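# Place the ceramic mug gently into the sink

## Task

Get the mug into the sink. It is ceramic, so letting it drop more than a few centimetres or knocking it hard counts as failure, and the robot must not tip over or be left leaning.

## Robot and tools

Robot: TidyBot++, a mobile base 0.54 m long, 0.50 m wide and 0.38 m high on four powered casters, with one seven-joint arm ending in a right-handed five-finger hand. The shoulder sits 0.12 m ahead of the base centre at 0.68 m height. Segments: upper arm 0.42 m, forearm 0.31 m, wrist to hand point 0.32 m; fingers reach about 0.07 m beyond that point. The arm begins folded, hand down, sticking up to 0.15 m past the base front. A hand pointing down can rise to about 0.93 m, only near the base. Cameras: base_camera (644x364, on the base looking ahead) and wrist_camera (504x504, at the wrist on the little-finger side, aimed at the hand point). A reference image of the hand is available via show_instructions.

Frames: the base frame has its origin on the floor below the base centre, x forward, y left, z up, in metres. hand_pose and hand_target are in this frame. The odometry frame is the base frame as it was at scene start; base_odometry gives x, y and heading (rad, left positive, -3.142 to 3.142) from wheel counts only, so slipping shows as travel. base_tilt is in degrees, forward and right positive.

Tool move: one action plus optional cameras (list of "base_camera", "wrist_camera" or "all") and blocking (true or omitted waits until all motion rests; false returns within about 0.5 s). An action uses base, joints, target, or a mix, with optional speeds and min_time_s; its parts start together.
- base: relative offsets from where the base currently is, along its own axes at command start: translate_m (forward +, -2 to 2 m), strafe_m (left +, -2 to 2 m), rotate_rad (counter-clockwise +, -6.3 to 6.3 rad). A base move times out after 14 s.
- joints: absolute targets by name. joint_1_rad (any angle; positive turns the arm clockwise from above, opposite to rotate_rad), joint_2_rad shoulder -2.249 to 2.249, joint_3_rad any angle, joint_4_rad elbow -2.579 to 2.579, joint_5_rad any angle, joint_6_rad wrist -2.099 to 2.099, joint_7_rad any angle. Free-turning joints go the short way; for big turns send steps under half a turn. Hand keys, each -1 to 1 with +1 open: hand_little, hand_ring, hand_middle, hand_index, hand_thumb_bend, hand_thumb_turn (-1 puts the thumb opposite the fingers). Settings: hand_force_limit -1 to 1 (stop force, about 0 to 10 N, 15 N for thumb) and hand_speed -0.96 to 1. Both start at 0 and -0.8.
- target: one list of seven numbers [x, y, z, qw, qx, qy, qz], an absolute hand pose in the base frame, metres plus a quaternion. With target, joints may only contain the hand keys; otherwise the call is refused.
- speeds: per-action caps; translate_m and strafe_m 0.05 to 0.5 m/s (give just one when combining them), rotate_rad 0.1 to 1.57 rad/s.
- min_time_s: 0.1 to 8 s, the shortest duration for arm motions.
A move without an action only reports state and pictures. A forward-looking camera pose is joints 0, -1.2, 3.142, -2.03, 0, -0.203, -1.832.

wait: seconds 0 to 10, optional cameras; returns state, early if earlier motion has stopped. stop: brakes all running motions of yours. zoom_image: camera plus region [x0, y0, x1, y1] in pixels, at most 504 by 504, of the newest picture. show_instructions: no arguments. finished_scene: scene number; ends the scene irreversibly, so only call it once the mug sits in the sink and the robot is upright.

Reading results: the move line says done or the worst status. Status words include moving, done, off_target, not_followed (a built-in check withheld the command, e.g. joint command not followed or pose unreachable), contact_stop, time_out, torque_fault, stopped. hand_status tells how far the hand ended from the target; after done it is typically within 4 cm and 10 degrees. To fix position, add (wanted minus hand_pose) to the last target. To hold a loaded hand steady, resend hand_target, not hand_pose. hand_stopped_by lists little, ring, middle, index, thumb_bend, thumb_turn: moving, target, force, stalled or fault. The *_load_n values are fingertip forces in N (positive pushing open); a lost grip shows as near 0. motor_effort is percent of max torque, peak in brackets. An unplanned stop, a refused call, or a torque fault cancels later move, wait and finished_scene calls in the same reply.

Grasping: with thumb turned in front (thumb_turn -1), the hand wraps objects 0.035 to 0.065 m thick or handles down to about 0.025 m. For a gentle grip use hand_speed -0.94 or lower and a modest hand_force_limit; faster closing can overshoot the force several times. Fingers lock after stopping. The arm sags under a load, and the controller does not compensate for it, so correct by resending adjusted targets; never command a holding joint to its current reading.

Cautions: the arm ignores obstacles and keeps pushing into them; nothing keeps it off the base. Low, forward-pointing targets close to the base are risky. Don't drive or turn while the arm is caught on something, and avoid swinging a stretched arm sideways, or the robot may tip; backing off or retracting the arm rights it. Torque limits are 104.5 N m for joints 1 to 4 and 51.3 N m for 5 to 7; hitting them freezes the arm for 10 s. Motors heat when holding loads or stretched; MOTOR HOT appears at 60 °C and 75 °C triggers an over-temperature stop. Lower the mug until it rests in the sink before opening the fingers, avoid knocking it, and watch for occasional outside pushes on loose objects.

Each tool is called after "Call:" by a JSON object that holds its "name" and its "arguments", one argument or row to a line.

Reference images:

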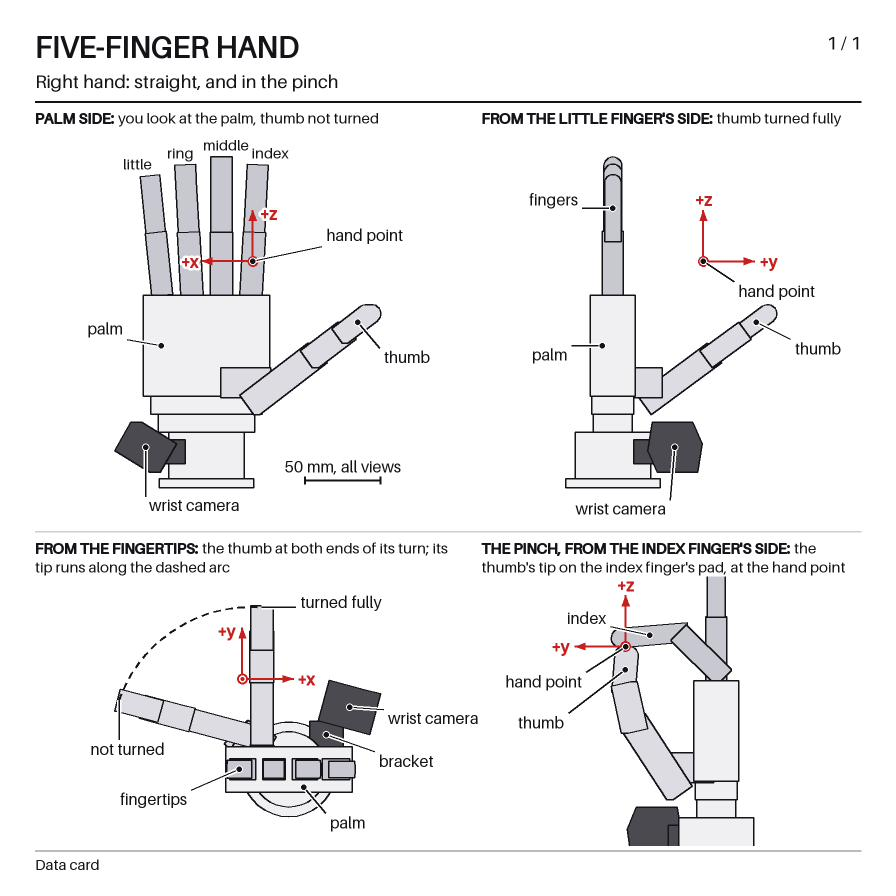

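## Session

Call:
{"name": "move", "arguments": {

}}

Scene clock: 0.00 s.
Motor temperatures (°C): [31 34 30 38 40 46 39]
base_odometry: x=+0.000 y=+0.000 heading=+0.000
base_tilt: forward=+0.5 right=+0.3
base_status: not commanded
joint_positions: joint_1_rad=-0.015 joint_2_rad=-0.312 joint_3_rad=+3.116 joint_4_rad=-2.524 joint_5_rad=+0.013 joint_6_rad=-0.850 joint_7_rad=+1.523 hand_little=+1.000 hand_ring=+1.000 hand_middle=+1.000 hand_index=+1.000 hand_thumb_turn=+1.000 hand_thumb_bend=+1.000 hand_force_limit=+0.000 hand_speed=-0.800
joint_status: not commanded
hand_stopped_by: target,target,target,target,target,target
little_load_n: 0.0
ring_load_n: 0.0
middle_load_n: 0.0
index_load_n: 0.0
thumb_bend_load_n: 0.0
thumb_turn_load_n: 0.0
motor_effort: joint_1_rad=+0 joint_2_rad=-1 joint_3_rad=+1 joint_4_rad=+10 joint_5_rad=+0 joint_6_rad=+1 joint_7_rad=+1
hand_pose: x=+0.2975 y=+0.0634 z=+0.5745 quat_wxyz=(+0.040, +0.000, +0.999, -0.007) (m; base frame)
hand_target: x=+0.2971 y=+0.0633 z=+0.5743 quat_wxyz=(+0.039, +0.000, +0.999, -0.007) (m; base frame)
hand_status: not commanded
pictures: base_camera, wrist_camera

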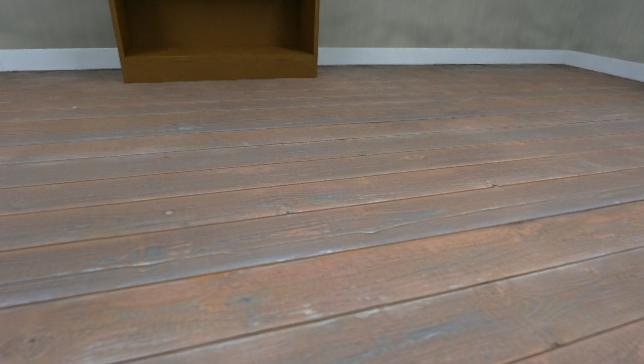

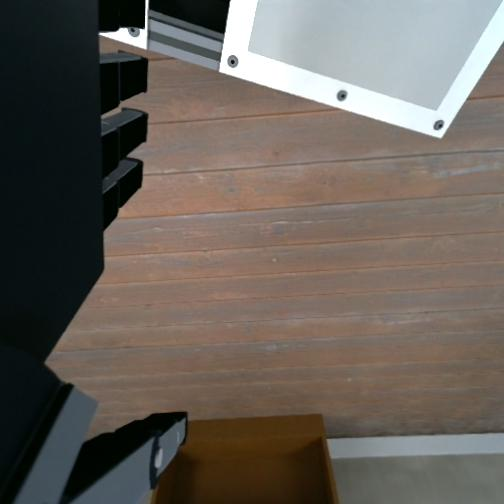

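Call:
{"name": "move", "arguments": {
  "joints": {"joint_1_rad":0,"joint_2_rad":-1.2,"joint_3_rad":3.142,"joint_4_rad":-2.03,"joint_5_rad":0,"joint_6_rad":-0.203,"joint_7_rad":-1.832},
  "cameras": ["all"]
}}

Call:
{"name": "move", "arguments": {
  "base": {"rotate_rad":1.2},
  "cameras": ["all"]
}}

Call:
{"name": "move", "arguments": {
  "base": {"rotate_rad":1.2},
  "cameras": ["all"]
}}

Call:
{"name": "move", "arguments": {
  "base": {"rotate_rad":1.2},
  "cameras": ["all"]
}}

Call:
{"name": "move", "arguments": {
  "base": {"rotate_rad":1.2},
  "cameras": ["all"]
}}

Scene clock: 11.80 s.
move: done
base_odometry: x=+0.000 y=+0.000 heading=+0.000
base_tilt: forward=+0.5 right=+0.2
base_status: not commanded
joint_positions: joint_1_rad=-0.015 joint_2_rad=-1.184 joint_3_rad=+3.127 joint_4_rad=-2.052 joint_5_rad=+0.013 joint_6_rad=-0.261 joint_7_rad=+4.388 hand_little=+1.000 hand_ring=+1.000 hand_middle=+1.000 hand_index=+1.000 hand_thumb_turn=+1.000 hand_thumb_bend=+1.000 hand_force_limit=+0.000 hand_speed=-0.800
joint_status: all done
hand_stopped_by: target,target,target,target,target,target
little_load_n: 0.0
ring_load_n: -0.5
middle_load_n: 0.0
index_load_n: -0.5
thumb_bend_load_n: 0.0
thumb_turn_load_n: 0.0
motor_effort: joint_1_rad=-1(2) joint_2_rad=+16(17) joint_3_rad=+1(2) joint_4_rad=+13(16) joint_5_rad=+0(2) joint_6_rad=+7(9) joint_7_rad=+1(2)
hand_pose: x=+0.2815 y=-0.0381 z=+1.1385 quat_wxyz=(+0.135, -0.530, +0.073, -0.834) (m; base frame)
hand_target: x=+0.2586 y=-0.0490 z=+1.1725 quat_wxyz=(+0.113, -0.490, +0.065, -0.862) (m; base frame)
hand_status: not commanded
pictures: base_camera, wrist_camera
camera_calibration:
wrist_camera: T_world_to_cam=[[-0.00963277, -0.996623, -0.08155, 0.046964], [-0.124477, 0.0821146, -0.988819, 1.15598], [0.992176, 0.000626066, -0.124848, -0.024156], [0, 0, 0, 1]] pos_world=[0.168313, -0.0481027, 1.14387]

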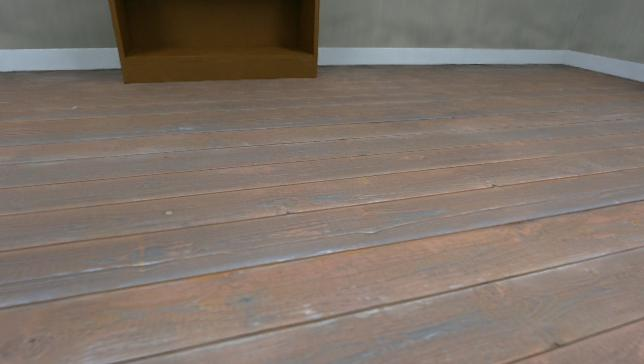

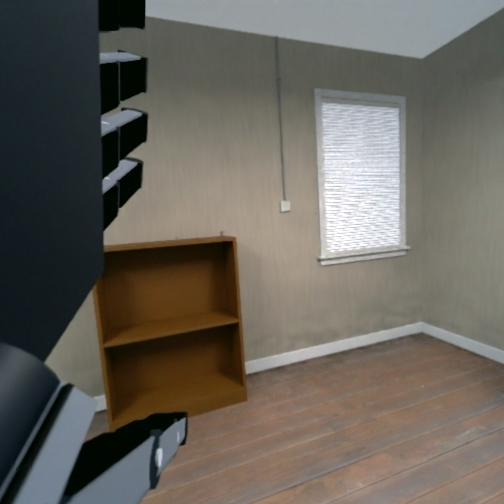

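Scene clock: 13.83 s.
move: done
base_odometry: x=+0.000 y=+0.000 heading=+1.200
base_tilt: forward=+0.5 right=+0.3
base_status: done
joint_positions: joint_1_rad=-0.013 joint_2_rad=-1.184 joint_3_rad=+3.129 joint_4_rad=-2.052 joint_5_rad=+0.013 joint_6_rad=-0.261 joint_7_rad=+4.391 hand_little=+1.000 hand_ring=+1.000 hand_middle=+1.000 hand_index=+1.000 hand_thumb_turn=+1.000 hand_thumb_bend=+1.000 hand_force_limit=+0.000 hand_speed=-0.800
joint_status: not commanded
hand_stopped_by: target,target,target,target,target,target
little_load_n: 0.0
ring_load_n: 0.0
middle_load_n: 0.0
index_load_n: 0.0
thumb_bend_load_n: 0.0
thumb_turn_load_n: 0.0
motor_effort: joint_1_rad=-1(1) joint_2_rad=+16(16) joint_3_rad=+0(2) joint_4_rad=+13(14) joint_5_rad=-1(1) joint_6_rad=+7(8) joint_7_rad=+1(1)
hand_pose: x=+0.2814 y=-0.0394 z=+1.1386 quat_wxyz=(+0.133, -0.530, +0.074, -0.834) (m; base frame)
hand_target: x=+0.2586 y=-0.0490 z=+1.1725 quat_wxyz=(+0.113, -0.490, +0.065, -0.862) (m; base frame)
hand_status: not commanded
pictures: base_camera, wrist_camera
camera_calibration:
wrist_camera: T_world_to_cam=[[-0.0134648, -0.996634, -0.0808677, 0.0459202], [-0.124162, 0.0819156, -0.988875, 1.15615], [0.992171, -0.00327429, -0.124847, -0.0242111], [0, 0, 0, 1]] pos_world=[0.168189, -0.0490202, 1.14398]

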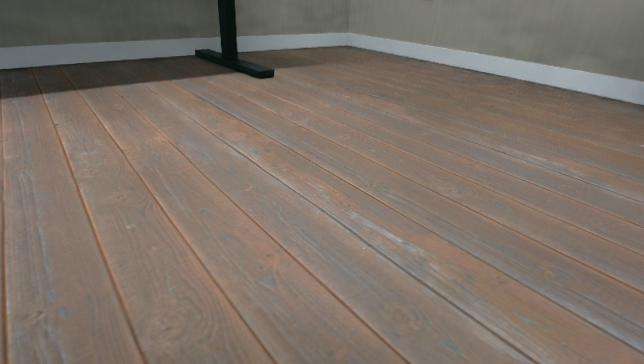

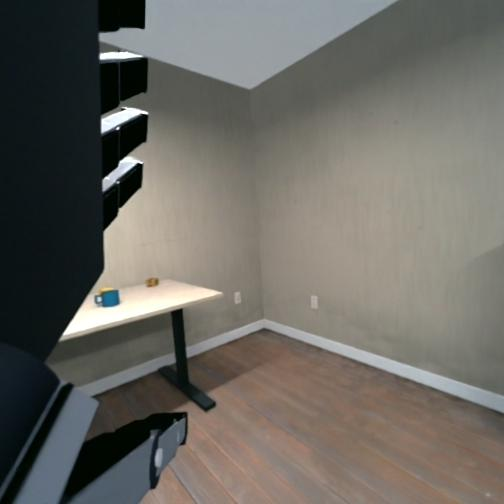

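Scene clock: 15.87 s.
move: done
base_odometry: x=+0.000 y=+0.000 heading=+2.400
base_tilt: forward=+0.5 right=+0.2
base_status: done
joint_positions: joint_1_rad=-0.012 joint_2_rad=-1.184 joint_3_rad=+3.129 joint_4_rad=-2.052 joint_5_rad=+0.013 joint_6_rad=-0.261 joint_7_rad=+4.391 hand_little=+1.000 hand_ring=+1.000 hand_middle=+1.000 hand_index=+1.000 hand_thumb_turn=+1.000 hand_thumb_bend=+1.000 hand_force_limit=+0.000 hand_speed=-0.800
joint_status: not commanded
hand_stopped_by: target,target,target,target,target,target
little_load_n: 0.0
ring_load_n: 0.0
middle_load_n: 0.0
index_load_n: 0.0
thumb_bend_load_n: 0.0
thumb_turn_load_n: 0.0
motor_effort: joint_1_rad=-1(1) joint_2_rad=+15(16) joint_3_rad=+1(2) joint_4_rad=+12(14) joint_5_rad=+0(1) joint_6_rad=+7(8) joint_7_rad=+1(1)
hand_pose: x=+0.2813 y=-0.0397 z=+1.1386 quat_wxyz=(+0.133, -0.530, +0.075, -0.834) (m; base frame)
hand_target: x=+0.2586 y=-0.0490 z=+1.1725 quat_wxyz=(+0.113, -0.490, +0.065, -0.862) (m; base frame)
hand_status: not commanded
pictures: base_camera, wrist_camera
camera_calibration:
wrist_camera: T_world_to_cam=[[-0.0144041, -0.996598, -0.0811525, 0.0462041], [-0.124084, 0.0823151, -0.988852, 1.15614], [0.992167, -0.00417381, -0.124847, -0.0242492], [0, 0, 0, 1]] pos_world=[0.168183, -0.0492223, 1.14398]

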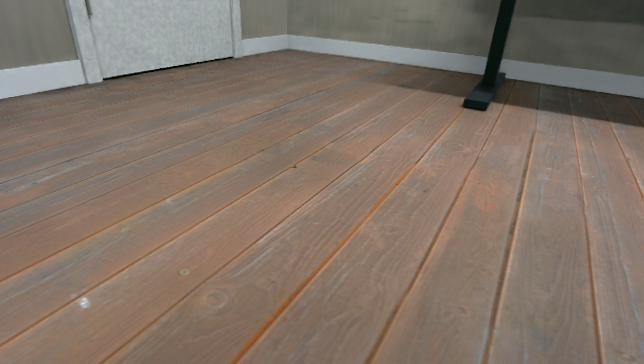

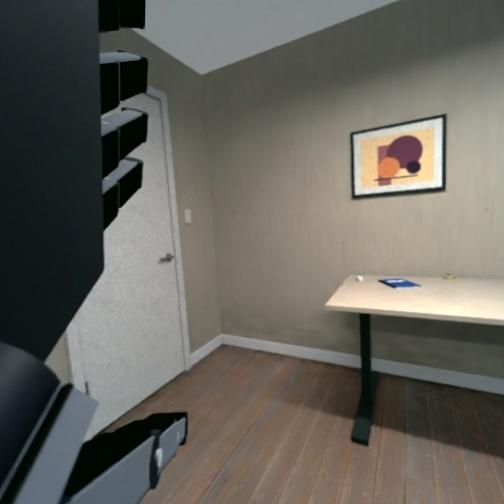

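Scene clock: 17.90 s.
move: done
base_odometry: x=+0.000 y=+0.000 heading=-2.683
base_tilt: forward=+0.5 right=+0.2
base_status: done
joint_positions: joint_1_rad=-0.012 joint_2_rad=-1.184 joint_3_rad=+3.129 joint_4_rad=-2.052 joint_5_rad=+0.013 joint_6_rad=-0.261 joint_7_rad=+4.391 hand_little=+1.000 hand_ring=+1.000 hand_middle=+1.000 hand_index=+1.000 hand_thumb_turn=+1.000 hand_thumb_bend=+1.000 hand_force_limit=+0.000 hand_speed=-0.800
joint_status: not commanded
hand_stopped_by: target,target,target,target,target,target
little_load_n: 0.0
ring_load_n: 0.0
middle_load_n: 0.0
index_load_n: 0.0
thumb_bend_load_n: 0.0
thumb_turn_load_n: -0.5
motor_effort: joint_1_rad=-1(1) joint_2_rad=+16(16) joint_3_rad=+2(2) joint_4_rad=+13(13) joint_5_rad=+0(1) joint_6_rad=+7(8) joint_7_rad=+1(1)
hand_pose: x=+0.2813 y=-0.0399 z=+1.1386 quat_wxyz=(+0.133, -0.530, +0.075, -0.834) (m; base frame)
hand_target: x=+0.2586 y=-0.0490 z=+1.1725 quat_wxyz=(+0.113, -0.490, +0.065, -0.862) (m; base frame)
hand_status: not commanded
pictures: base_camera, wrist_camera
camera_calibration:
wrist_camera: T_world_to_cam=[[-0.0150343, -0.99657, -0.0813745, 0.0464629], [-0.124031, 0.0826139, -0.988833, 1.15612], [0.992164, -0.00477345, -0.124848, -0.0241753], [0, 0, 0, 1]] pos_world=[0.168079, -0.0493235, 1.14397]

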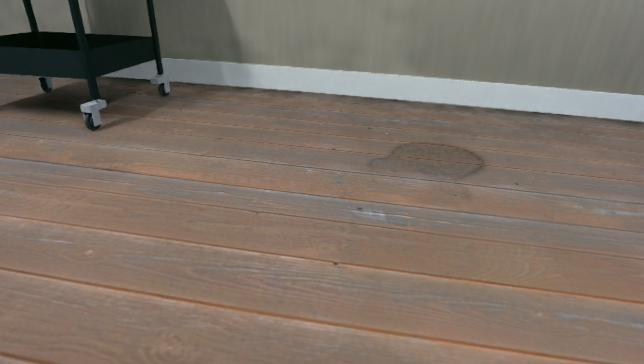

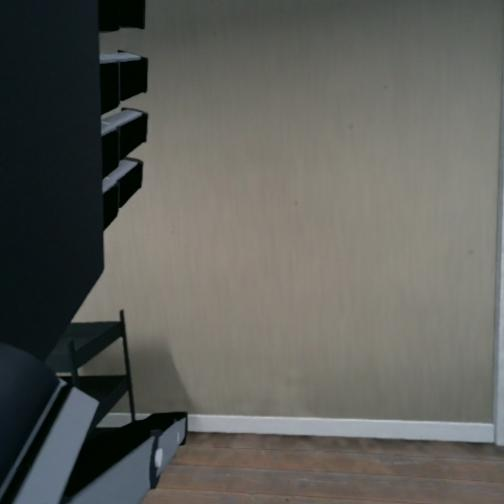

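Scene clock: 19.93 s.
move: done
base_odometry: x=+0.000 y=+0.000 heading=-1.483
base_tilt: forward=+0.5 right=+0.3
base_status: done
joint_positions: joint_1_rad=-0.011 joint_2_rad=-1.184 joint_3_rad=+3.130 joint_4_rad=-2.052 joint_5_rad=+0.013 joint_6_rad=-0.261 joint_7_rad=+4.391 hand_little=+1.000 hand_ring=+1.000 hand_middle=+1.000 hand_index=+1.000 hand_thumb_turn=+1.000 hand_thumb_bend=+1.000 hand_force_limit=+0.000 hand_speed=-0.800
joint_status: not commanded
hand_stopped_by: target,target,target,target,target,target
little_load_n: 0.0
ring_load_n: 0.0
middle_load_n: 0.0
index_load_n: 0.0
thumb_bend_load_n: 0.0
thumb_turn_load_n: 0.0
motor_effort: joint_1_rad=+0(1) joint_2_rad=+16(16) joint_3_rad=+1(2) joint_4_rad=+13(13) joint_5_rad=+0(1) joint_6_rad=+7(8) joint_7_rad=+1(1)
hand_pose: x=+0.2813 y=-0.0401 z=+1.1386 quat_wxyz=(+0.133, -0.530, +0.075, -0.834) (m; base frame)
hand_target: x=+0.2586 y=-0.0490 z=+1.1725 quat_wxyz=(+0.113, -0.490, +0.065, -0.862) (m; base frame)
hand_status: not commanded
pictures: base_camera, wrist_camera
camera_calibration:
wrist_camera: T_world_to_cam=[[-0.0154422, -0.99656, -0.0814239, 0.0464875], [-0.123997, 0.0827137, -0.988829, 1.15612], [0.992162, -0.00517333, -0.124848, -0.0241927], [0, 0, 0, 1]] pos_world=[0.168077, -0.0494248, 1.14397]

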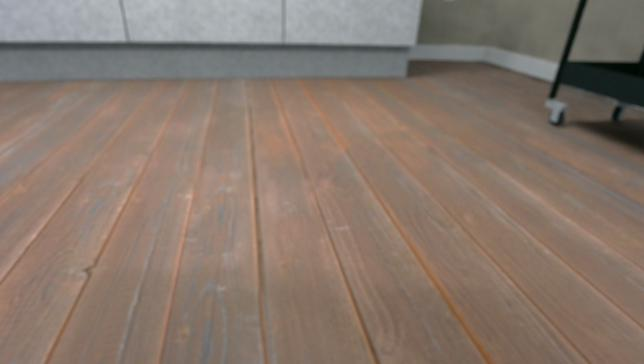

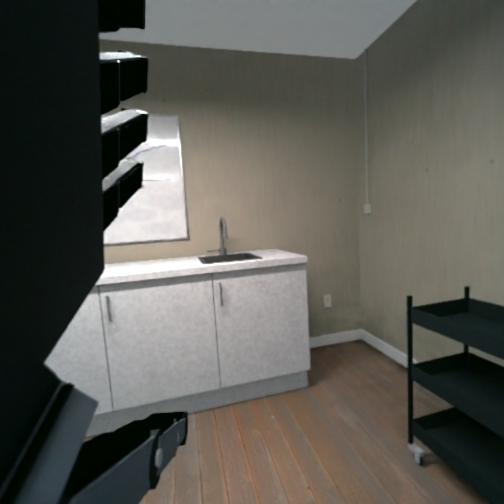

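Call:
{"name": "zoom_image", "arguments": {
  "camera": "wrist_camera",
  "region": [100, 200, 340, 440]
}}

Call:
{"name": "move", "arguments": {
  "base": {"rotate_rad":3.1},
  "joints": {"joint_6_rad":-0.3},
  "cameras": ["all"]
}}

Call:
{"name": "zoom_image", "arguments": {
  "camera": "wrist_camera",
  "region": [100, 200, 340, 440]
}}

Scaled by 2.100 from the camera's 504x504 image, which has a finer 720x720 frame.

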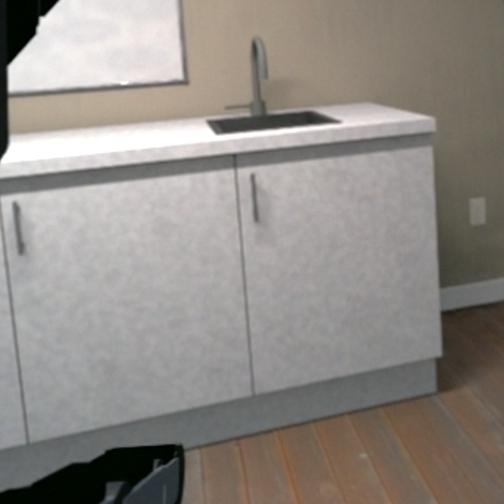

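Scene clock: 46.40 s.
move: done
base_odometry: x=+0.000 y=+0.000 heading=+1.617
base_tilt: forward=+0.5 right=+0.3
base_status: done
joint_positions: joint_1_rad=-0.011 joint_2_rad=-1.184 joint_3_rad=+3.130 joint_4_rad=-2.051 joint_5_rad=+0.013 joint_6_rad=-0.309 joint_7_rad=+4.391 hand_little=+1.000 hand_ring=+1.000 hand_middle=+1.000 hand_index=+1.000 hand_thumb_turn=+1.000 hand_thumb_bend=+1.000 hand_force_limit=+0.000 hand_speed=-0.800
joint_status: all done
hand_stopped_by: target,target,target,target,target,target
little_load_n: 0.0
ring_load_n: 0.0
middle_load_n: 0.0
index_load_n: 0.0
thumb_bend_load_n: 0.0
thumb_turn_load_n: 0.0
motor_effort: joint_1_rad=+0(1) joint_2_rad=+16(16) joint_3_rad=+1(2) joint_4_rad=+13(14) joint_5_rad=+0(1) joint_6_rad=+8(8) joint_7_rad=+1(1)
hand_pose: x=+0.2852 y=-0.0405 z=+1.1239 quat_wxyz=(+0.130, -0.549, +0.078, -0.822) (m; base frame)
hand_target: x=+0.2694 y=-0.0490 z=+1.1429 quat_wxyz=(+0.110, -0.531, +0.070, -0.837) (m; base frame)
hand_status: not commanded
pictures: base_camera, wrist_camera
camera_calibration:
wrist_camera: T_world_to_cam=[[-0.0206351, -0.996551, -0.080372, 0.0452893], [-0.170315, 0.0827179, -0.981912, 1.14756], [0.985174, -0.00657324, -0.171435, 0.0243045], [0, 0, 0, 1]] pos_world=[0.172437, -0.0496307, 1.13461]

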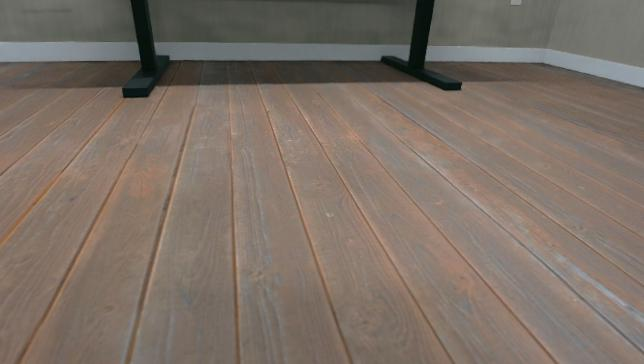

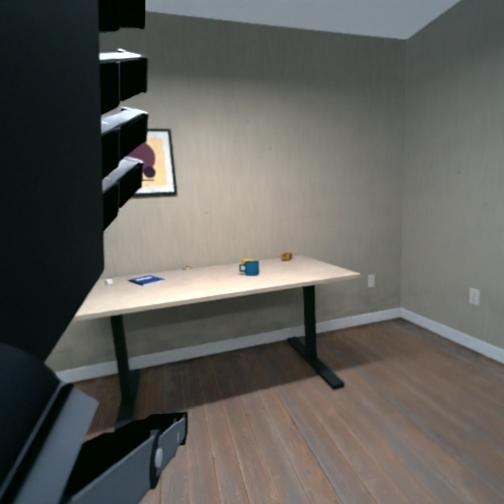

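Scaled by 2.100 from the camera's 504x504 image, which has a finer 720x720 frame.

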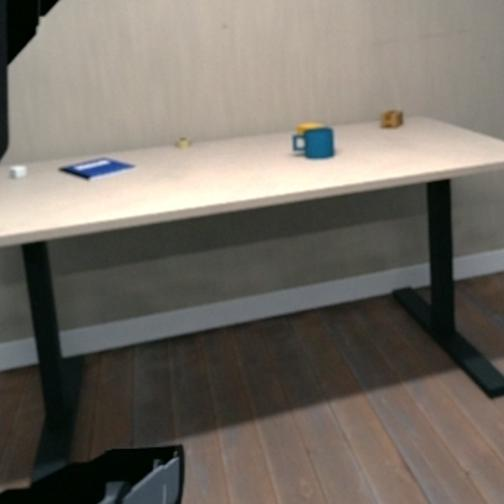

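Call:
{"name": "move", "arguments": {
  "base": {"translate_m":0.7, "rotate_rad":0.32},
  "joints": {"joint_6_rad":-0.5},
  "cameras": ["all"]
}}

Call:
{"name": "zoom_image", "arguments": {
  "camera": "wrist_camera",
  "region": [250, 150, 500, 400]
}}

Scene clock: 73.70 s.
move: done
base_odometry: x=-0.032 y=+0.699 heading=+1.938
base_tilt: forward=+0.5 right=+0.3
base_status: done
joint_positions: joint_1_rad=-0.010 joint_2_rad=-1.187 joint_3_rad=+3.130 joint_4_rad=-2.044 joint_5_rad=+0.013 joint_6_rad=-0.480 joint_7_rad=+4.391 hand_little=+1.000 hand_ring=+1.000 hand_middle=+1.000 hand_index=+1.000 hand_thumb_turn=+1.000 hand_thumb_bend=+1.000 hand_force_limit=+0.000 hand_speed=-0.800
joint_status: all done
hand_stopped_by: target,target,target,target,target,target
little_load_n: 0.0
ring_load_n: 0.0
middle_load_n: 0.0
index_load_n: 0.0
thumb_bend_load_n: 0.0
thumb_turn_load_n: 0.0
motor_effort: joint_1_rad=-1(1) joint_2_rad=+16(18) joint_3_rad=+1(2) joint_4_rad=+13(15) joint_5_rad=+0(1) joint_6_rad=+7(9) joint_7_rad=+1(1)
hand_pose: x=+0.2911 y=-0.0420 z=+1.0735 quat_wxyz=(+0.122, -0.613, +0.090, -0.775) (m; base frame)
hand_target: x=+0.2824 y=-0.0490 z=+1.0792 quat_wxyz=(+0.103, -0.612, +0.081, -0.780) (m; base frame)
hand_status: not commanded
pictures: base_camera, wrist_camera
camera_calibration:
wrist_camera: T_world_to_cam=[[-0.0375456, -0.996446, -0.0753973, 0.0394413], [-0.32491, 0.0835237, -0.942049, 1.10141], [0.944999, -0.0108724, -0.326892, 0.188334], [0, 0, 0, 1]] pos_world=[0.181367, -0.0506454, 1.10213]

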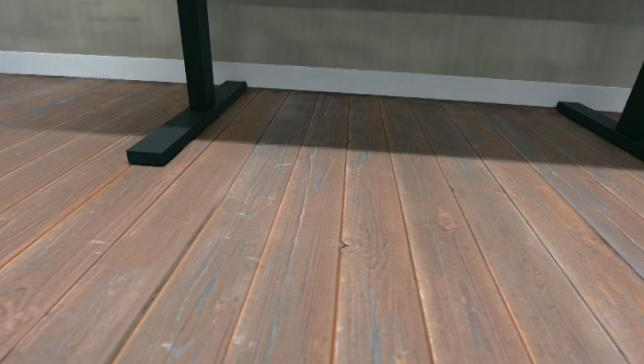

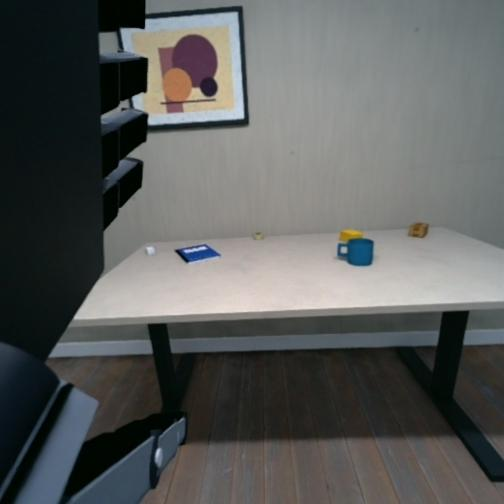

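Scaled by 2.016 from the camera's 504x504 image, which has a finer 720x720 frame.

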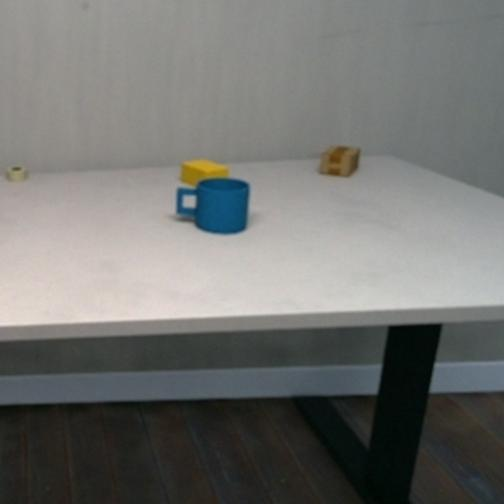

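Call:
{"name": "move", "arguments": {
  "base": {"translate_m":0.38, "strafe_m":-0.42},
  "joints": {"joint_6_rad":-0.7},
  "cameras": ["all"]
}}

Call:
{"name": "zoom_image", "arguments": {
  "camera": "wrist_camera",
  "region": [130, 200, 380, 450]
}}

Scene clock: 171.20 s.
move: done
base_odometry: x=+0.224 y=+1.205 heading=+1.938
base_tilt: forward=+0.5 right=+0.3
base_status: done
joint_positions: joint_1_rad=-0.009 joint_2_rad=-1.188 joint_3_rad=+3.136 joint_4_rad=-2.041 joint_5_rad=+0.013 joint_6_rad=-0.672 joint_7_rad=+4.391 hand_little=+1.000 hand_ring=+1.000 hand_middle=+1.000 hand_index=+1.000 hand_thumb_turn=+1.000 hand_thumb_bend=+1.000 hand_force_limit=+0.000 hand_speed=-0.800
joint_status: all done
hand_stopped_by: target,target,target,target,target,target
little_load_n: 0.0
ring_load_n: 0.0
middle_load_n: 0.0
index_load_n: 0.0
thumb_bend_load_n: 0.0
thumb_turn_load_n: 0.0
motor_effort: joint_1_rad=-1(2) joint_2_rad=+15(17) joint_3_rad=+1(3) joint_4_rad=+13(15) joint_5_rad=+0(1) joint_6_rad=+8(9) joint_7_rad=+1(1)
hand_pose: x=+0.2897 y=-0.0454 z=+1.0128 quat_wxyz=(+0.112, -0.683, +0.104, -0.714) (m; base frame)
hand_target: x=+0.2825 y=-0.0490 z=+1.0143 quat_wxyz=(+0.094, -0.687, +0.090, -0.715) (m; base frame)
hand_status: not commanded
pictures: base_camera, wrist_camera
camera_calibration:
wrist_camera: T_world_to_cam=[[-0.0575022, -0.995848, -0.0705663, 0.0323561], [-0.495005, 0.0898226, -0.864235, 1.01482], [0.866985, -0.0147647, -0.498115, 0.365572], [0, 0, 0, 1]] pos_world=[0.187255, -0.0535342, 1.06142]

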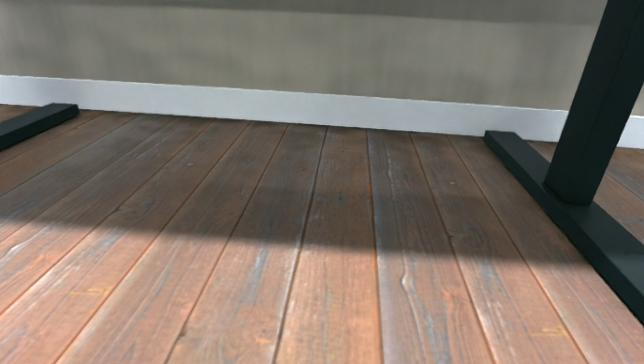

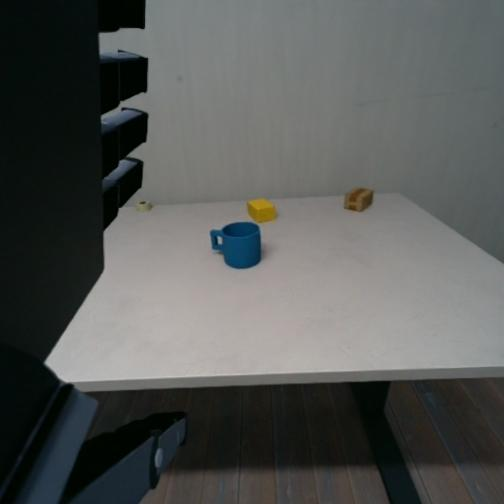

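Scaled by 2.016 from the camera's 504x504 image, which has a finer 720x720 frame.

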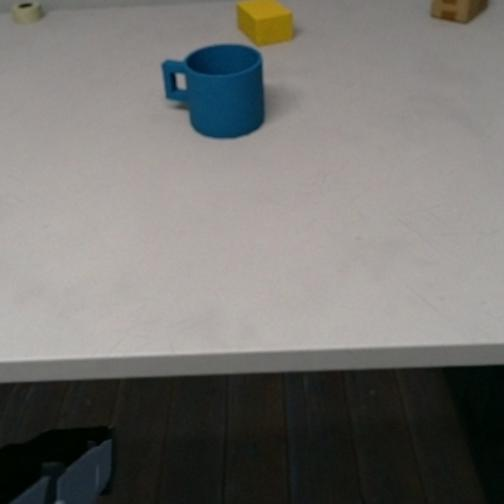

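Call:
{"name": "move", "arguments": {
  "base": {"translate_m":0.12},
  "joints": {"joint_1_rad":0,"joint_2_rad":-0.128,"joint_3_rad":3.142,"joint_4_rad":-1.574,"joint_5_rad":0,"joint_6_rad":-0.736,"joint_7_rad":3.142,"hand_thumb_turn":-1,"hand_speed":0.0},
  "min_time_s": 3,
  "cameras": ["all"]
}}

Call:
{"name": "zoom_image", "arguments": {
  "camera": "wrist_camera",
  "region": [0, 0, 504, 504]
}}

Scene clock: 358.77 s.
move: done
base_odometry: x=+0.181 y=+1.317 heading=+1.938
base_tilt: forward=+0.5 right=+0.3
base_status: done
joint_positions: joint_1_rad=-0.009 joint_2_rad=-0.143 joint_3_rad=+3.136 joint_4_rad=-1.604 joint_5_rad=+0.013 joint_6_rad=-0.677 joint_7_rad=+3.204 hand_little=+1.000 hand_ring=+1.000 hand_middle=+1.000 hand_index=+1.000 hand_thumb_turn=-1.000 hand_thumb_bend=+1.000 hand_force_limit=+0.000 hand_speed=+0.000
joint_status: all done
hand_stopped_by: target,target,target,target,target,target
little_load_n: 0.0
ring_load_n: 0.0
middle_load_n: 0.0
index_load_n: 0.0
thumb_bend_load_n: 0.5
thumb_turn_load_n: 0.0
motor_effort: joint_1_rad=-1(2) joint_2_rad=-12(19) joint_3_rad=+0(2) joint_4_rad=+16(17) joint_5_rad=-1(1) joint_6_rad=+7(9) joint_7_rad=+1(2)
hand_pose: x=+0.6093 y=+0.0327 z=+0.9066 quat_wxyz=(+0.327, -0.646, +0.594, -0.352) (m; base frame)
hand_target: x=+0.6065 y=+0.0319 z=+0.9041 quat_wxyz=(+0.326, -0.627, +0.627, -0.327) (m; base frame)
hand_status: not commanded
pictures: base_camera, wrist_camera
camera_calibration:
wrist_camera: T_world_to_cam=[[-0.562798, -0.314176, -0.76456, 1.03572], [-0.577812, 0.810958, 0.0920893, 0.234173], [0.591094, 0.4936, -0.63794, 0.314935], [0, 0, 0, 1]] pos_world=[0.532054, -0.0199576, 0.971218]

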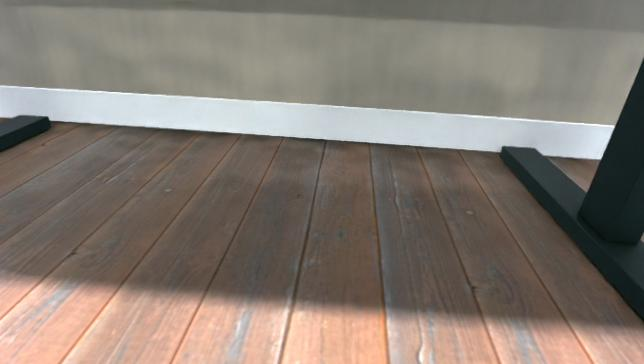

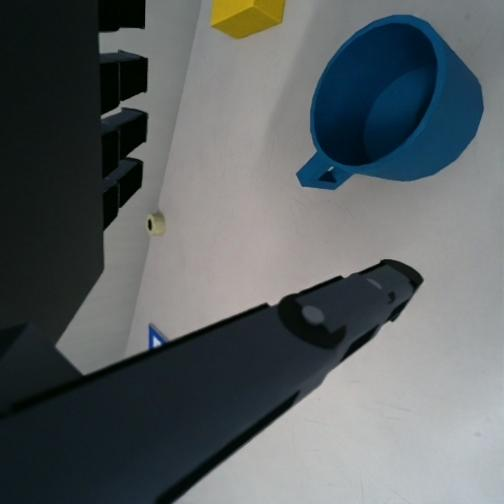

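Scaled by 1.000.

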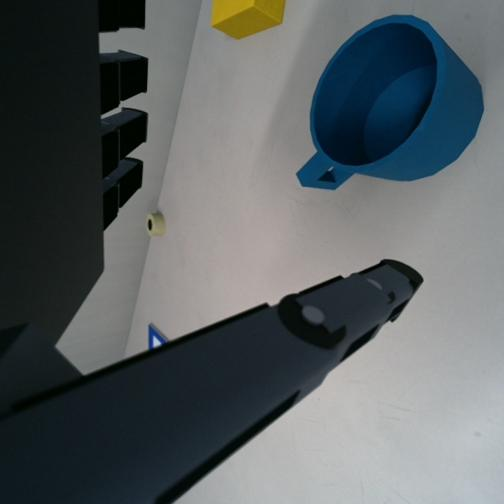

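Call:
{"name": "move", "arguments": {
  "target": [0.694, -0.02, 0.87, 0.3265, -0.6272, 0.6272, -0.3265],
  "joints": {"hand_index":0.25,"hand_middle":0.25},
  "min_time_s": 2,
  "cameras": ["wrist_camera"]
}}

Scene clock: 391.40 s.
move: done
base_odometry: x=+0.181 y=+1.317 heading=+1.938
base_tilt: forward=+0.5 right=+0.3
base_status: not commanded
joint_positions: joint_1_rad=+0.217 joint_2_rad=+0.061 joint_3_rad=+3.062 joint_4_rad=-1.505 joint_5_rad=-0.129 joint_6_rad=-0.677 joint_7_rad=+3.319 hand_little=+1.000 hand_ring=+1.000 hand_middle=+0.250 hand_index=+0.250 hand_thumb_turn=-1.000 hand_thumb_bend=+1.000 hand_force_limit=+0.000 hand_speed=+0.000
joint_status: all done
hand_stopped_by: target,target,target,target,target,target
little_load_n: 0.0
ring_load_n: -0.5
middle_load_n: 0.0
index_load_n: 0.0
thumb_bend_load_n: 0.0
thumb_turn_load_n: 0.0
motor_effort: joint_1_rad=+0(1) joint_2_rad=-18(19) joint_3_rad=+1(1) joint_4_rad=+15(16) joint_5_rad=-1(1) joint_6_rad=+6(7) joint_7_rad=+1(1)
hand_pose: x=+0.6716 y=-0.0239 z=+0.8568 quat_wxyz=(+0.303, -0.628, +0.644, -0.315) (m; base frame)
hand_target: x=+0.6940 y=-0.0200 z=+0.8700 quat_wxyz=(+0.327, -0.627, +0.627, -0.327) (m; base frame)
hand_status: done (0.026 m and 3.5 deg from the pose sent, 0.106 m and 5.3 deg at the start)
pictures: wrist_camera
camera_calibration:
wrist_camera: T_world_to_cam=[[-0.655868, -0.222263, -0.721413, 1.04267], [-0.499313, 0.844476, 0.193769, 0.181534], [0.566148, 0.487298, -0.664843, 0.313982], [0, 0, 0, 1]] pos_world=[0.596737, -0.0745561, 0.925772]

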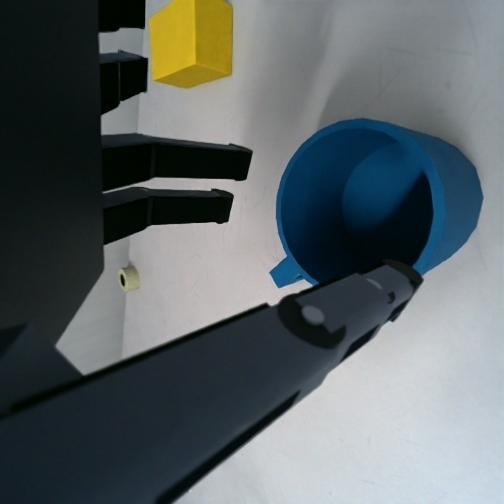

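Call:
{"name": "move", "arguments": {
  "target": [0.724, -0.017, 0.845, 0.3265, -0.6272, 0.6272, -0.3265],
  "min_time_s": 1.5,
  "cameras": ["wrist_camera"]
}}

Call:
{"name": "zoom_image", "arguments": {
  "camera": "wrist_camera",
  "region": [150, 50, 500, 400]
}}

Scene clock: 433.33 s.
move: done
base_odometry: x=+0.181 y=+1.317 heading=+1.938
base_tilt: forward=+0.5 right=+0.2
base_status: not commanded
joint_positions: joint_1_rad=+0.347 joint_2_rad=+0.140 joint_3_rad=+2.868 joint_4_rad=-1.498 joint_5_rad=-0.123 joint_6_rad=-0.616 joint_7_rad=+3.320 hand_little=+1.000 hand_ring=+1.000 hand_middle=+0.250 hand_index=+0.250 hand_thumb_turn=-1.000 hand_thumb_bend=+1.000 hand_force_limit=+0.000 hand_speed=+0.000
joint_status: not commanded
hand_stopped_by: target,target,target,target,target,target
little_load_n: 0.0
ring_load_n: 0.0
middle_load_n: 0.5
index_load_n: 0.0
thumb_bend_load_n: 0.0
thumb_turn_load_n: 0.0
motor_effort: joint_1_rad=+0(1) joint_2_rad=-19(20) joint_3_rad=+0(1) joint_4_rad=+15(16) joint_5_rad=-1(2) joint_6_rad=+6(6) joint_7_rad=+1(1)
hand_pose: x=+0.6986 y=+0.0006 z=+0.8337 quat_wxyz=(+0.319, -0.642, +0.631, -0.298) (m; base frame)
hand_target: x=+0.7240 y=-0.0170 z=+0.8450 quat_wxyz=(+0.327, -0.627, +0.627, -0.327) (m; base frame)
hand_status: done (0.033 m and 3.8 deg from the pose sent, 0.054 m and 3.5 deg at the start)
pictures: wrist_camera
camera_calibration:
wrist_camera: T_world_to_cam=[[-0.644747, -0.23808, -0.726374, 1.04551], [-0.543877, 0.810604, 0.21707, 0.190493], [0.537122, 0.535013, -0.652121, 0.281086], [0, 0, 0, 1]] pos_world=[0.626716, -0.0558839, 0.901382]

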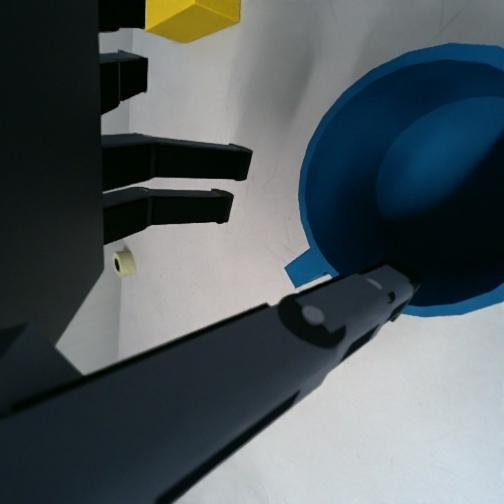

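Scaled by 1.440 from the camera's 504x504 image, which has a finer 720x720 frame.

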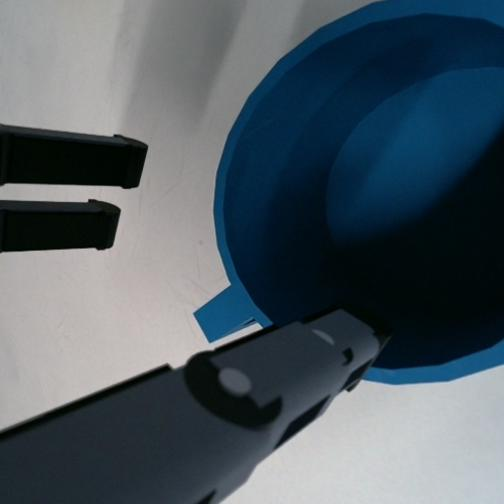

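Call:
{"name": "move", "arguments": {
  "target": [0.724, -0.042, 0.845, 0.3265, -0.6272, 0.6272, -0.3265],
  "min_time_s": 1.5,
  "cameras": ["wrist_camera"]
}}

Scene clock: 449.23 s.
move: done
base_odometry: x=+0.181 y=+1.317 heading=+1.938
base_tilt: forward=+0.5 right=+0.3
base_status: not commanded
joint_positions: joint_1_rad=+0.427 joint_2_rad=+0.149 joint_3_rad=+2.848 joint_4_rad=-1.486 joint_5_rad=-0.123 joint_6_rad=-0.615 joint_7_rad=+3.339 hand_little=+1.000 hand_ring=+1.000 hand_middle=+0.250 hand_index=+0.250 hand_thumb_turn=-1.000 hand_thumb_bend=+1.000 hand_force_limit=+0.000 hand_speed=+0.000
joint_status: not commanded
hand_stopped_by: target,target,target,target,target,target
little_load_n: 0.0
ring_load_n: 0.0
middle_load_n: 0.0
index_load_n: 0.0
thumb_bend_load_n: 0.0
thumb_turn_load_n: 0.0
motor_effort: joint_1_rad=+0(1) joint_2_rad=-19(20) joint_3_rad=-1(1) joint_4_rad=+15(16) joint_5_rad=-1(1) joint_6_rad=+6(7) joint_7_rad=+1(1)
hand_pose: x=+0.7012 y=-0.0368 z=+0.8353 quat_wxyz=(+0.310, -0.627, +0.644, -0.310) (m; base frame)
hand_target: x=+0.7240 y=-0.0420 z=+0.8450 quat_wxyz=(+0.327, -0.627, +0.627, -0.327) (m; base frame)
hand_status: done (0.025 m and 3.3 deg from the pose sent, 0.051 m and 3.8 deg at the start)
pictures: wrist_camera
camera_calibration:
wrist_camera: T_world_to_cam=[[-0.652003, -0.213876, -0.727426, 1.04628], [-0.5048, 0.8383, 0.205986, 0.204808], [0.565746, 0.501508, -0.654539, 0.281445], [0, 0, 0, 1]] pos_world=[0.62634, -0.0890638, 0.903123]

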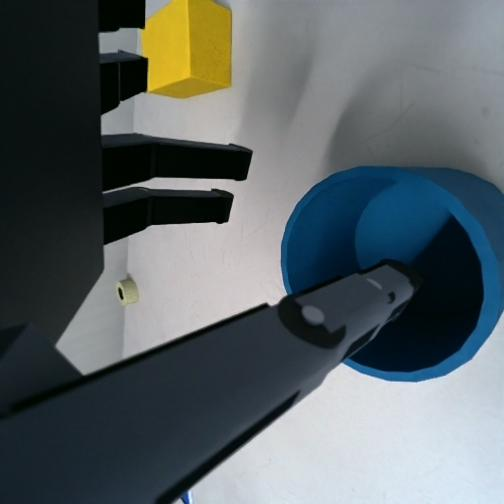

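Call:
{"name": "move", "arguments": {
  "target": [0.724, -0.034, 0.815, 0.3265, -0.6272, 0.6272, -0.3265],
  "min_time_s": 1.5,
  "cameras": ["wrist_camera"]
}}

Scene clock: 462.07 s.
move: done
base_odometry: x=+0.181 y=+1.317 heading=+1.938
base_tilt: forward=+0.5 right=+0.3
base_status: not commanded
joint_positions: joint_1_rad=+0.501 joint_2_rad=+0.163 joint_3_rad=+2.731 joint_4_rad=-1.503 joint_5_rad=-0.123 joint_6_rad=-0.527 joint_7_rad=+3.339 hand_little=+1.000 hand_ring=+1.000 hand_middle=+0.250 hand_index=+0.250 hand_thumb_turn=-1.000 hand_thumb_bend=+1.000 hand_force_limit=+0.000 hand_speed=+0.000
joint_status: not commanded
hand_stopped_by: target,target,target,target,target,target
little_load_n: 0.0
ring_load_n: 0.0
middle_load_n: 0.0
index_load_n: 0.0
thumb_bend_load_n: 0.0
thumb_turn_load_n: 0.0
motor_effort: joint_1_rad=+0(1) joint_2_rad=-19(20) joint_3_rad=+0(2) joint_4_rad=+15(16) joint_5_rad=-1(1) joint_6_rad=+6(7) joint_7_rad=+1(1)
hand_pose: x=+0.7186 y=-0.0200 z=+0.8418 quat_wxyz=(+0.339, -0.623, +0.627, -0.321) (m; base frame)
hand_target: x=+0.7240 y=-0.0340 z=+0.8150 quat_wxyz=(+0.327, -0.627, +0.627, -0.327) (m; base frame)
hand_status: done (0.031 m and 1.7 deg from the pose sent, 0.031 m and 3.3 deg at the start)
pictures: wrist_camera
camera_calibration:
wrist_camera: T_world_to_cam=[[-0.597925, -0.220715, -0.770565, 1.06333], [-0.540131, 0.821245, 0.183887, 0.241834], [0.592237, 0.526157, -0.610258, 0.211637], [0, 0, 0, 1]] pos_world=[0.641073, -0.0752678, 0.904046]

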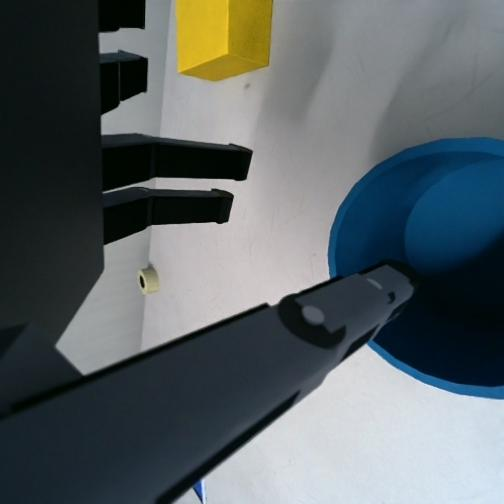

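Call:
{"name": "move", "arguments": {
  "joints": {"joint_1_rad":0.09,"joint_2_rad":0.07,"joint_3_rad":3.142,"joint_4_rad":-1.474,"joint_5_rad":0,"joint_6_rad":-0.62,"joint_7_rad":3.142},
  "min_time_s": 3,
  "cameras": ["wrist_camera"]
}}

Scene clock: 490.43 s.
move: done
base_odometry: x=+0.181 y=+1.317 heading=+1.938
base_tilt: forward=+0.5 right=+0.3
base_status: not commanded
joint_positions: joint_1_rad=+0.106 joint_2_rad=+0.110 joint_3_rad=+3.129 joint_4_rad=-1.502 joint_5_rad=-0.055 joint_6_rad=-0.561 joint_7_rad=+3.203 hand_little=+1.000 hand_ring=+1.000 hand_middle=+0.250 hand_index=+0.250 hand_thumb_turn=-1.000 hand_thumb_bend=+1.000 hand_force_limit=+0.000 hand_speed=+0.000
joint_status: all done
hand_stopped_by: target,target,target,target,target,target
little_load_n: 0.0
ring_load_n: 0.0
middle_load_n: 0.0
index_load_n: 0.0
thumb_bend_load_n: 0.0
thumb_turn_load_n: 0.0
motor_effort: joint_1_rad=-1(2) joint_2_rad=-20(22) joint_3_rad=+0(2) joint_4_rad=+16(17) joint_5_rad=-1(2) joint_6_rad=+6(7) joint_7_rad=+1(2)
hand_pose: x=+0.7105 y=-0.0148 z=+0.8553 quat_wxyz=(+0.321, -0.605, +0.646, -0.337) (m; base frame)
hand_target: x=+0.6966 y=-0.0201 z=+0.8800 quat_wxyz=(+0.317, -0.596, +0.652, -0.347) (m; base frame)
hand_status: not commanded
pictures: wrist_camera
camera_calibration:
wrist_camera: T_world_to_cam=[[-0.614922, -0.19393, -0.76437, 1.07721], [-0.482177, 0.859451, 0.16985, 0.202134], [0.624, 0.473006, -0.622004, 0.208567], [0, 0, 0, 1]] pos_world=[0.629718, -0.063475, 0.918783]

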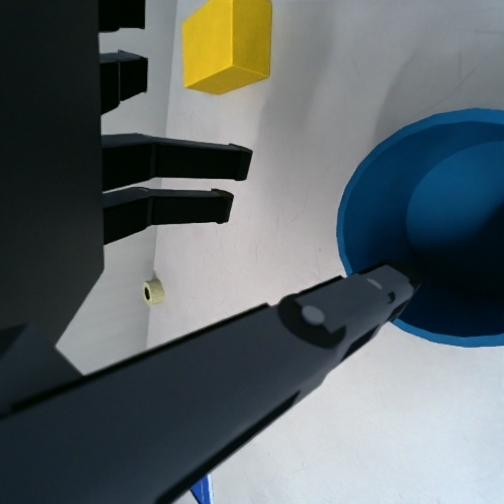

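Call:
{"name": "move", "arguments": {
  "joints": {"joint_1_rad":0.102,"joint_2_rad":0.071,"joint_3_rad":3.155,"joint_4_rad":-1.6475,"joint_5_rad":0.05,"joint_6_rad":-0.455,"joint_7_rad":3.09},
  "min_time_s": 2,
  "cameras": ["wrist_camera"]
}}

Scene clock: 524.27 s.
move: done
base_odometry: x=+0.181 y=+1.317 heading=+1.938
base_tilt: forward=+0.5 right=+0.2
base_status: not commanded
joint_positions: joint_1_rad=+0.106 joint_2_rad=+0.110 joint_3_rad=+3.141 joint_4_rad=-1.607 joint_5_rad=-0.006 joint_6_rad=-0.513 joint_7_rad=+3.151 hand_little=+1.000 hand_ring=+1.000 hand_middle=+0.250 hand_index=+0.250 hand_thumb_turn=-1.000 hand_thumb_bend=+1.000 hand_force_limit=+0.000 hand_speed=+0.000
joint_status: all done
hand_stopped_by: target,target,target,target,target,target
little_load_n: 0.0
ring_load_n: 0.0
middle_load_n: 0.0
index_load_n: -0.5
thumb_bend_load_n: 0.0
thumb_turn_load_n: 0.0
motor_effort: joint_1_rad=-1(2) joint_2_rad=-19(21) joint_3_rad=+0(2) joint_4_rad=+15(17) joint_5_rad=+0(2) joint_6_rad=+6(7) joint_7_rad=+1(2)
hand_pose: x=+0.6940 y=-0.0278 z=+0.8094 quat_wxyz=(+0.295, -0.602, +0.666, -0.327) (m; base frame)
hand_target: x=+0.6910 y=-0.0405 z=+0.8230 quat_wxyz=(+0.303, -0.583, +0.666, -0.353) (m; base frame)
hand_status: not commanded
pictures: wrist_camera
camera_calibration:
wrist_camera: T_world_to_cam=[[-0.665059, -0.170915, -0.72697, 1.03468], [-0.437578, 0.878029, 0.193883, 0.163178], [0.605163, 0.447049, -0.65873, 0.238522], [0, 0, 0, 1]] pos_world=[0.615179, -0.0730651, 0.877662]

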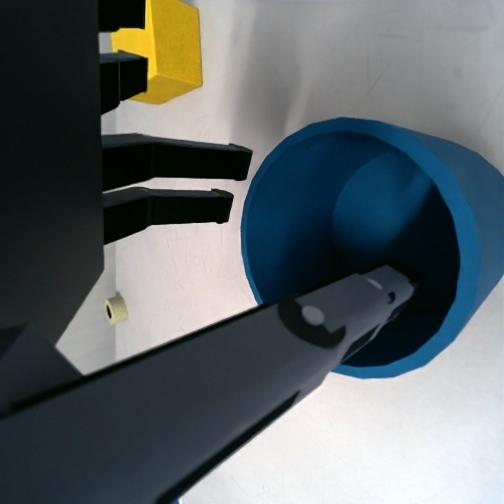

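Call:
{"name": "move", "arguments": {
  "joints": {"joint_1_rad":0.08,"joint_2_rad":0.094,"joint_3_rad":3.142,"joint_4_rad":-1.8065,"joint_5_rad":0.02,"joint_6_rad":-0.2246,"joint_7_rad":3.09},
  "min_time_s": 2,
  "cameras": ["wrist_camera"]
}}

Call:
{"name": "zoom_image", "arguments": {
  "camera": "wrist_camera",
  "region": [150, 50, 500, 400]
}}

Scene clock: 543.90 s.
move: done
base_odometry: x=+0.181 y=+1.317 heading=+1.938
base_tilt: forward=+0.5 right=+0.3
base_status: not commanded
joint_positions: joint_1_rad=+0.098 joint_2_rad=+0.110 joint_3_rad=+3.141 joint_4_rad=-1.766 joint_5_rad=-0.006 joint_6_rad=-0.284 joint_7_rad=+3.151 hand_little=+1.000 hand_ring=+1.000 hand_middle=+0.250 hand_index=+0.250 hand_thumb_turn=-1.000 hand_thumb_bend=+1.000 hand_force_limit=+0.000 hand_speed=+0.000
joint_status: all done
hand_stopped_by: target,target,target,target,target,target
little_load_n: 0.0
ring_load_n: 0.0
middle_load_n: 0.0
index_load_n: 0.0
thumb_bend_load_n: 0.0
thumb_turn_load_n: 0.0
motor_effort: joint_1_rad=+0(2) joint_2_rad=-19(21) joint_3_rad=+0(2) joint_4_rad=+15(16) joint_5_rad=+0(2) joint_6_rad=+7(7) joint_7_rad=+1(2)
hand_pose: x=+0.6997 y=-0.0238 z=+0.7767 quat_wxyz=(+0.317, -0.594, +0.652, -0.349) (m; base frame)
hand_target: x=+0.6995 y=-0.0140 z=+0.7790 quat_wxyz=(+0.334, -0.581, +0.652, -0.354) (m; base frame)
hand_status: not commanded
pictures: wrist_camera
camera_calibration:
wrist_camera: T_world_to_cam=[[-0.611477, -0.181012, -0.77028, 1.01122], [-0.456094, 0.87612, 0.156181, 0.210642], [0.646587, 0.446821, -0.618285, 0.151366], [0, 0, 0, 1]] pos_world=[0.616536, -0.0691393, 0.839608]

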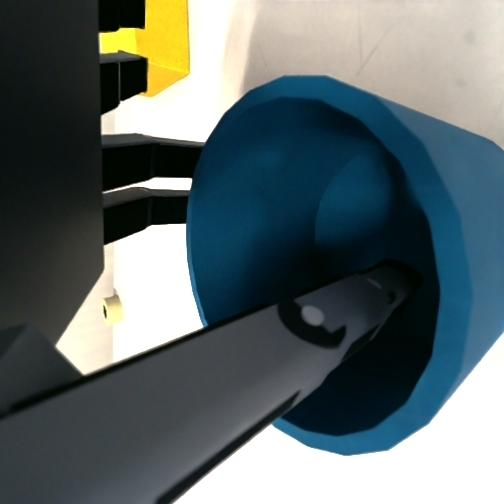

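Scaled by 1.440 from the camera's 504x504 image, which has a finer 720x720 frame.

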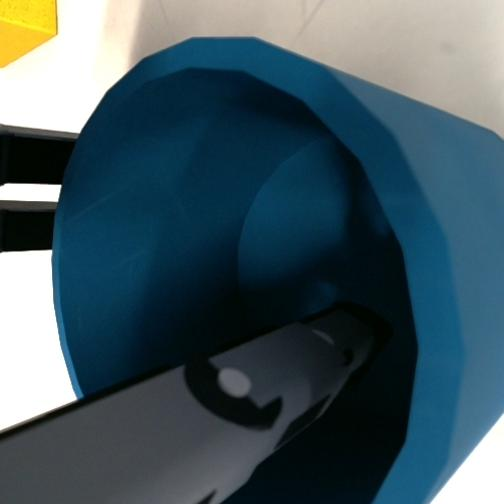

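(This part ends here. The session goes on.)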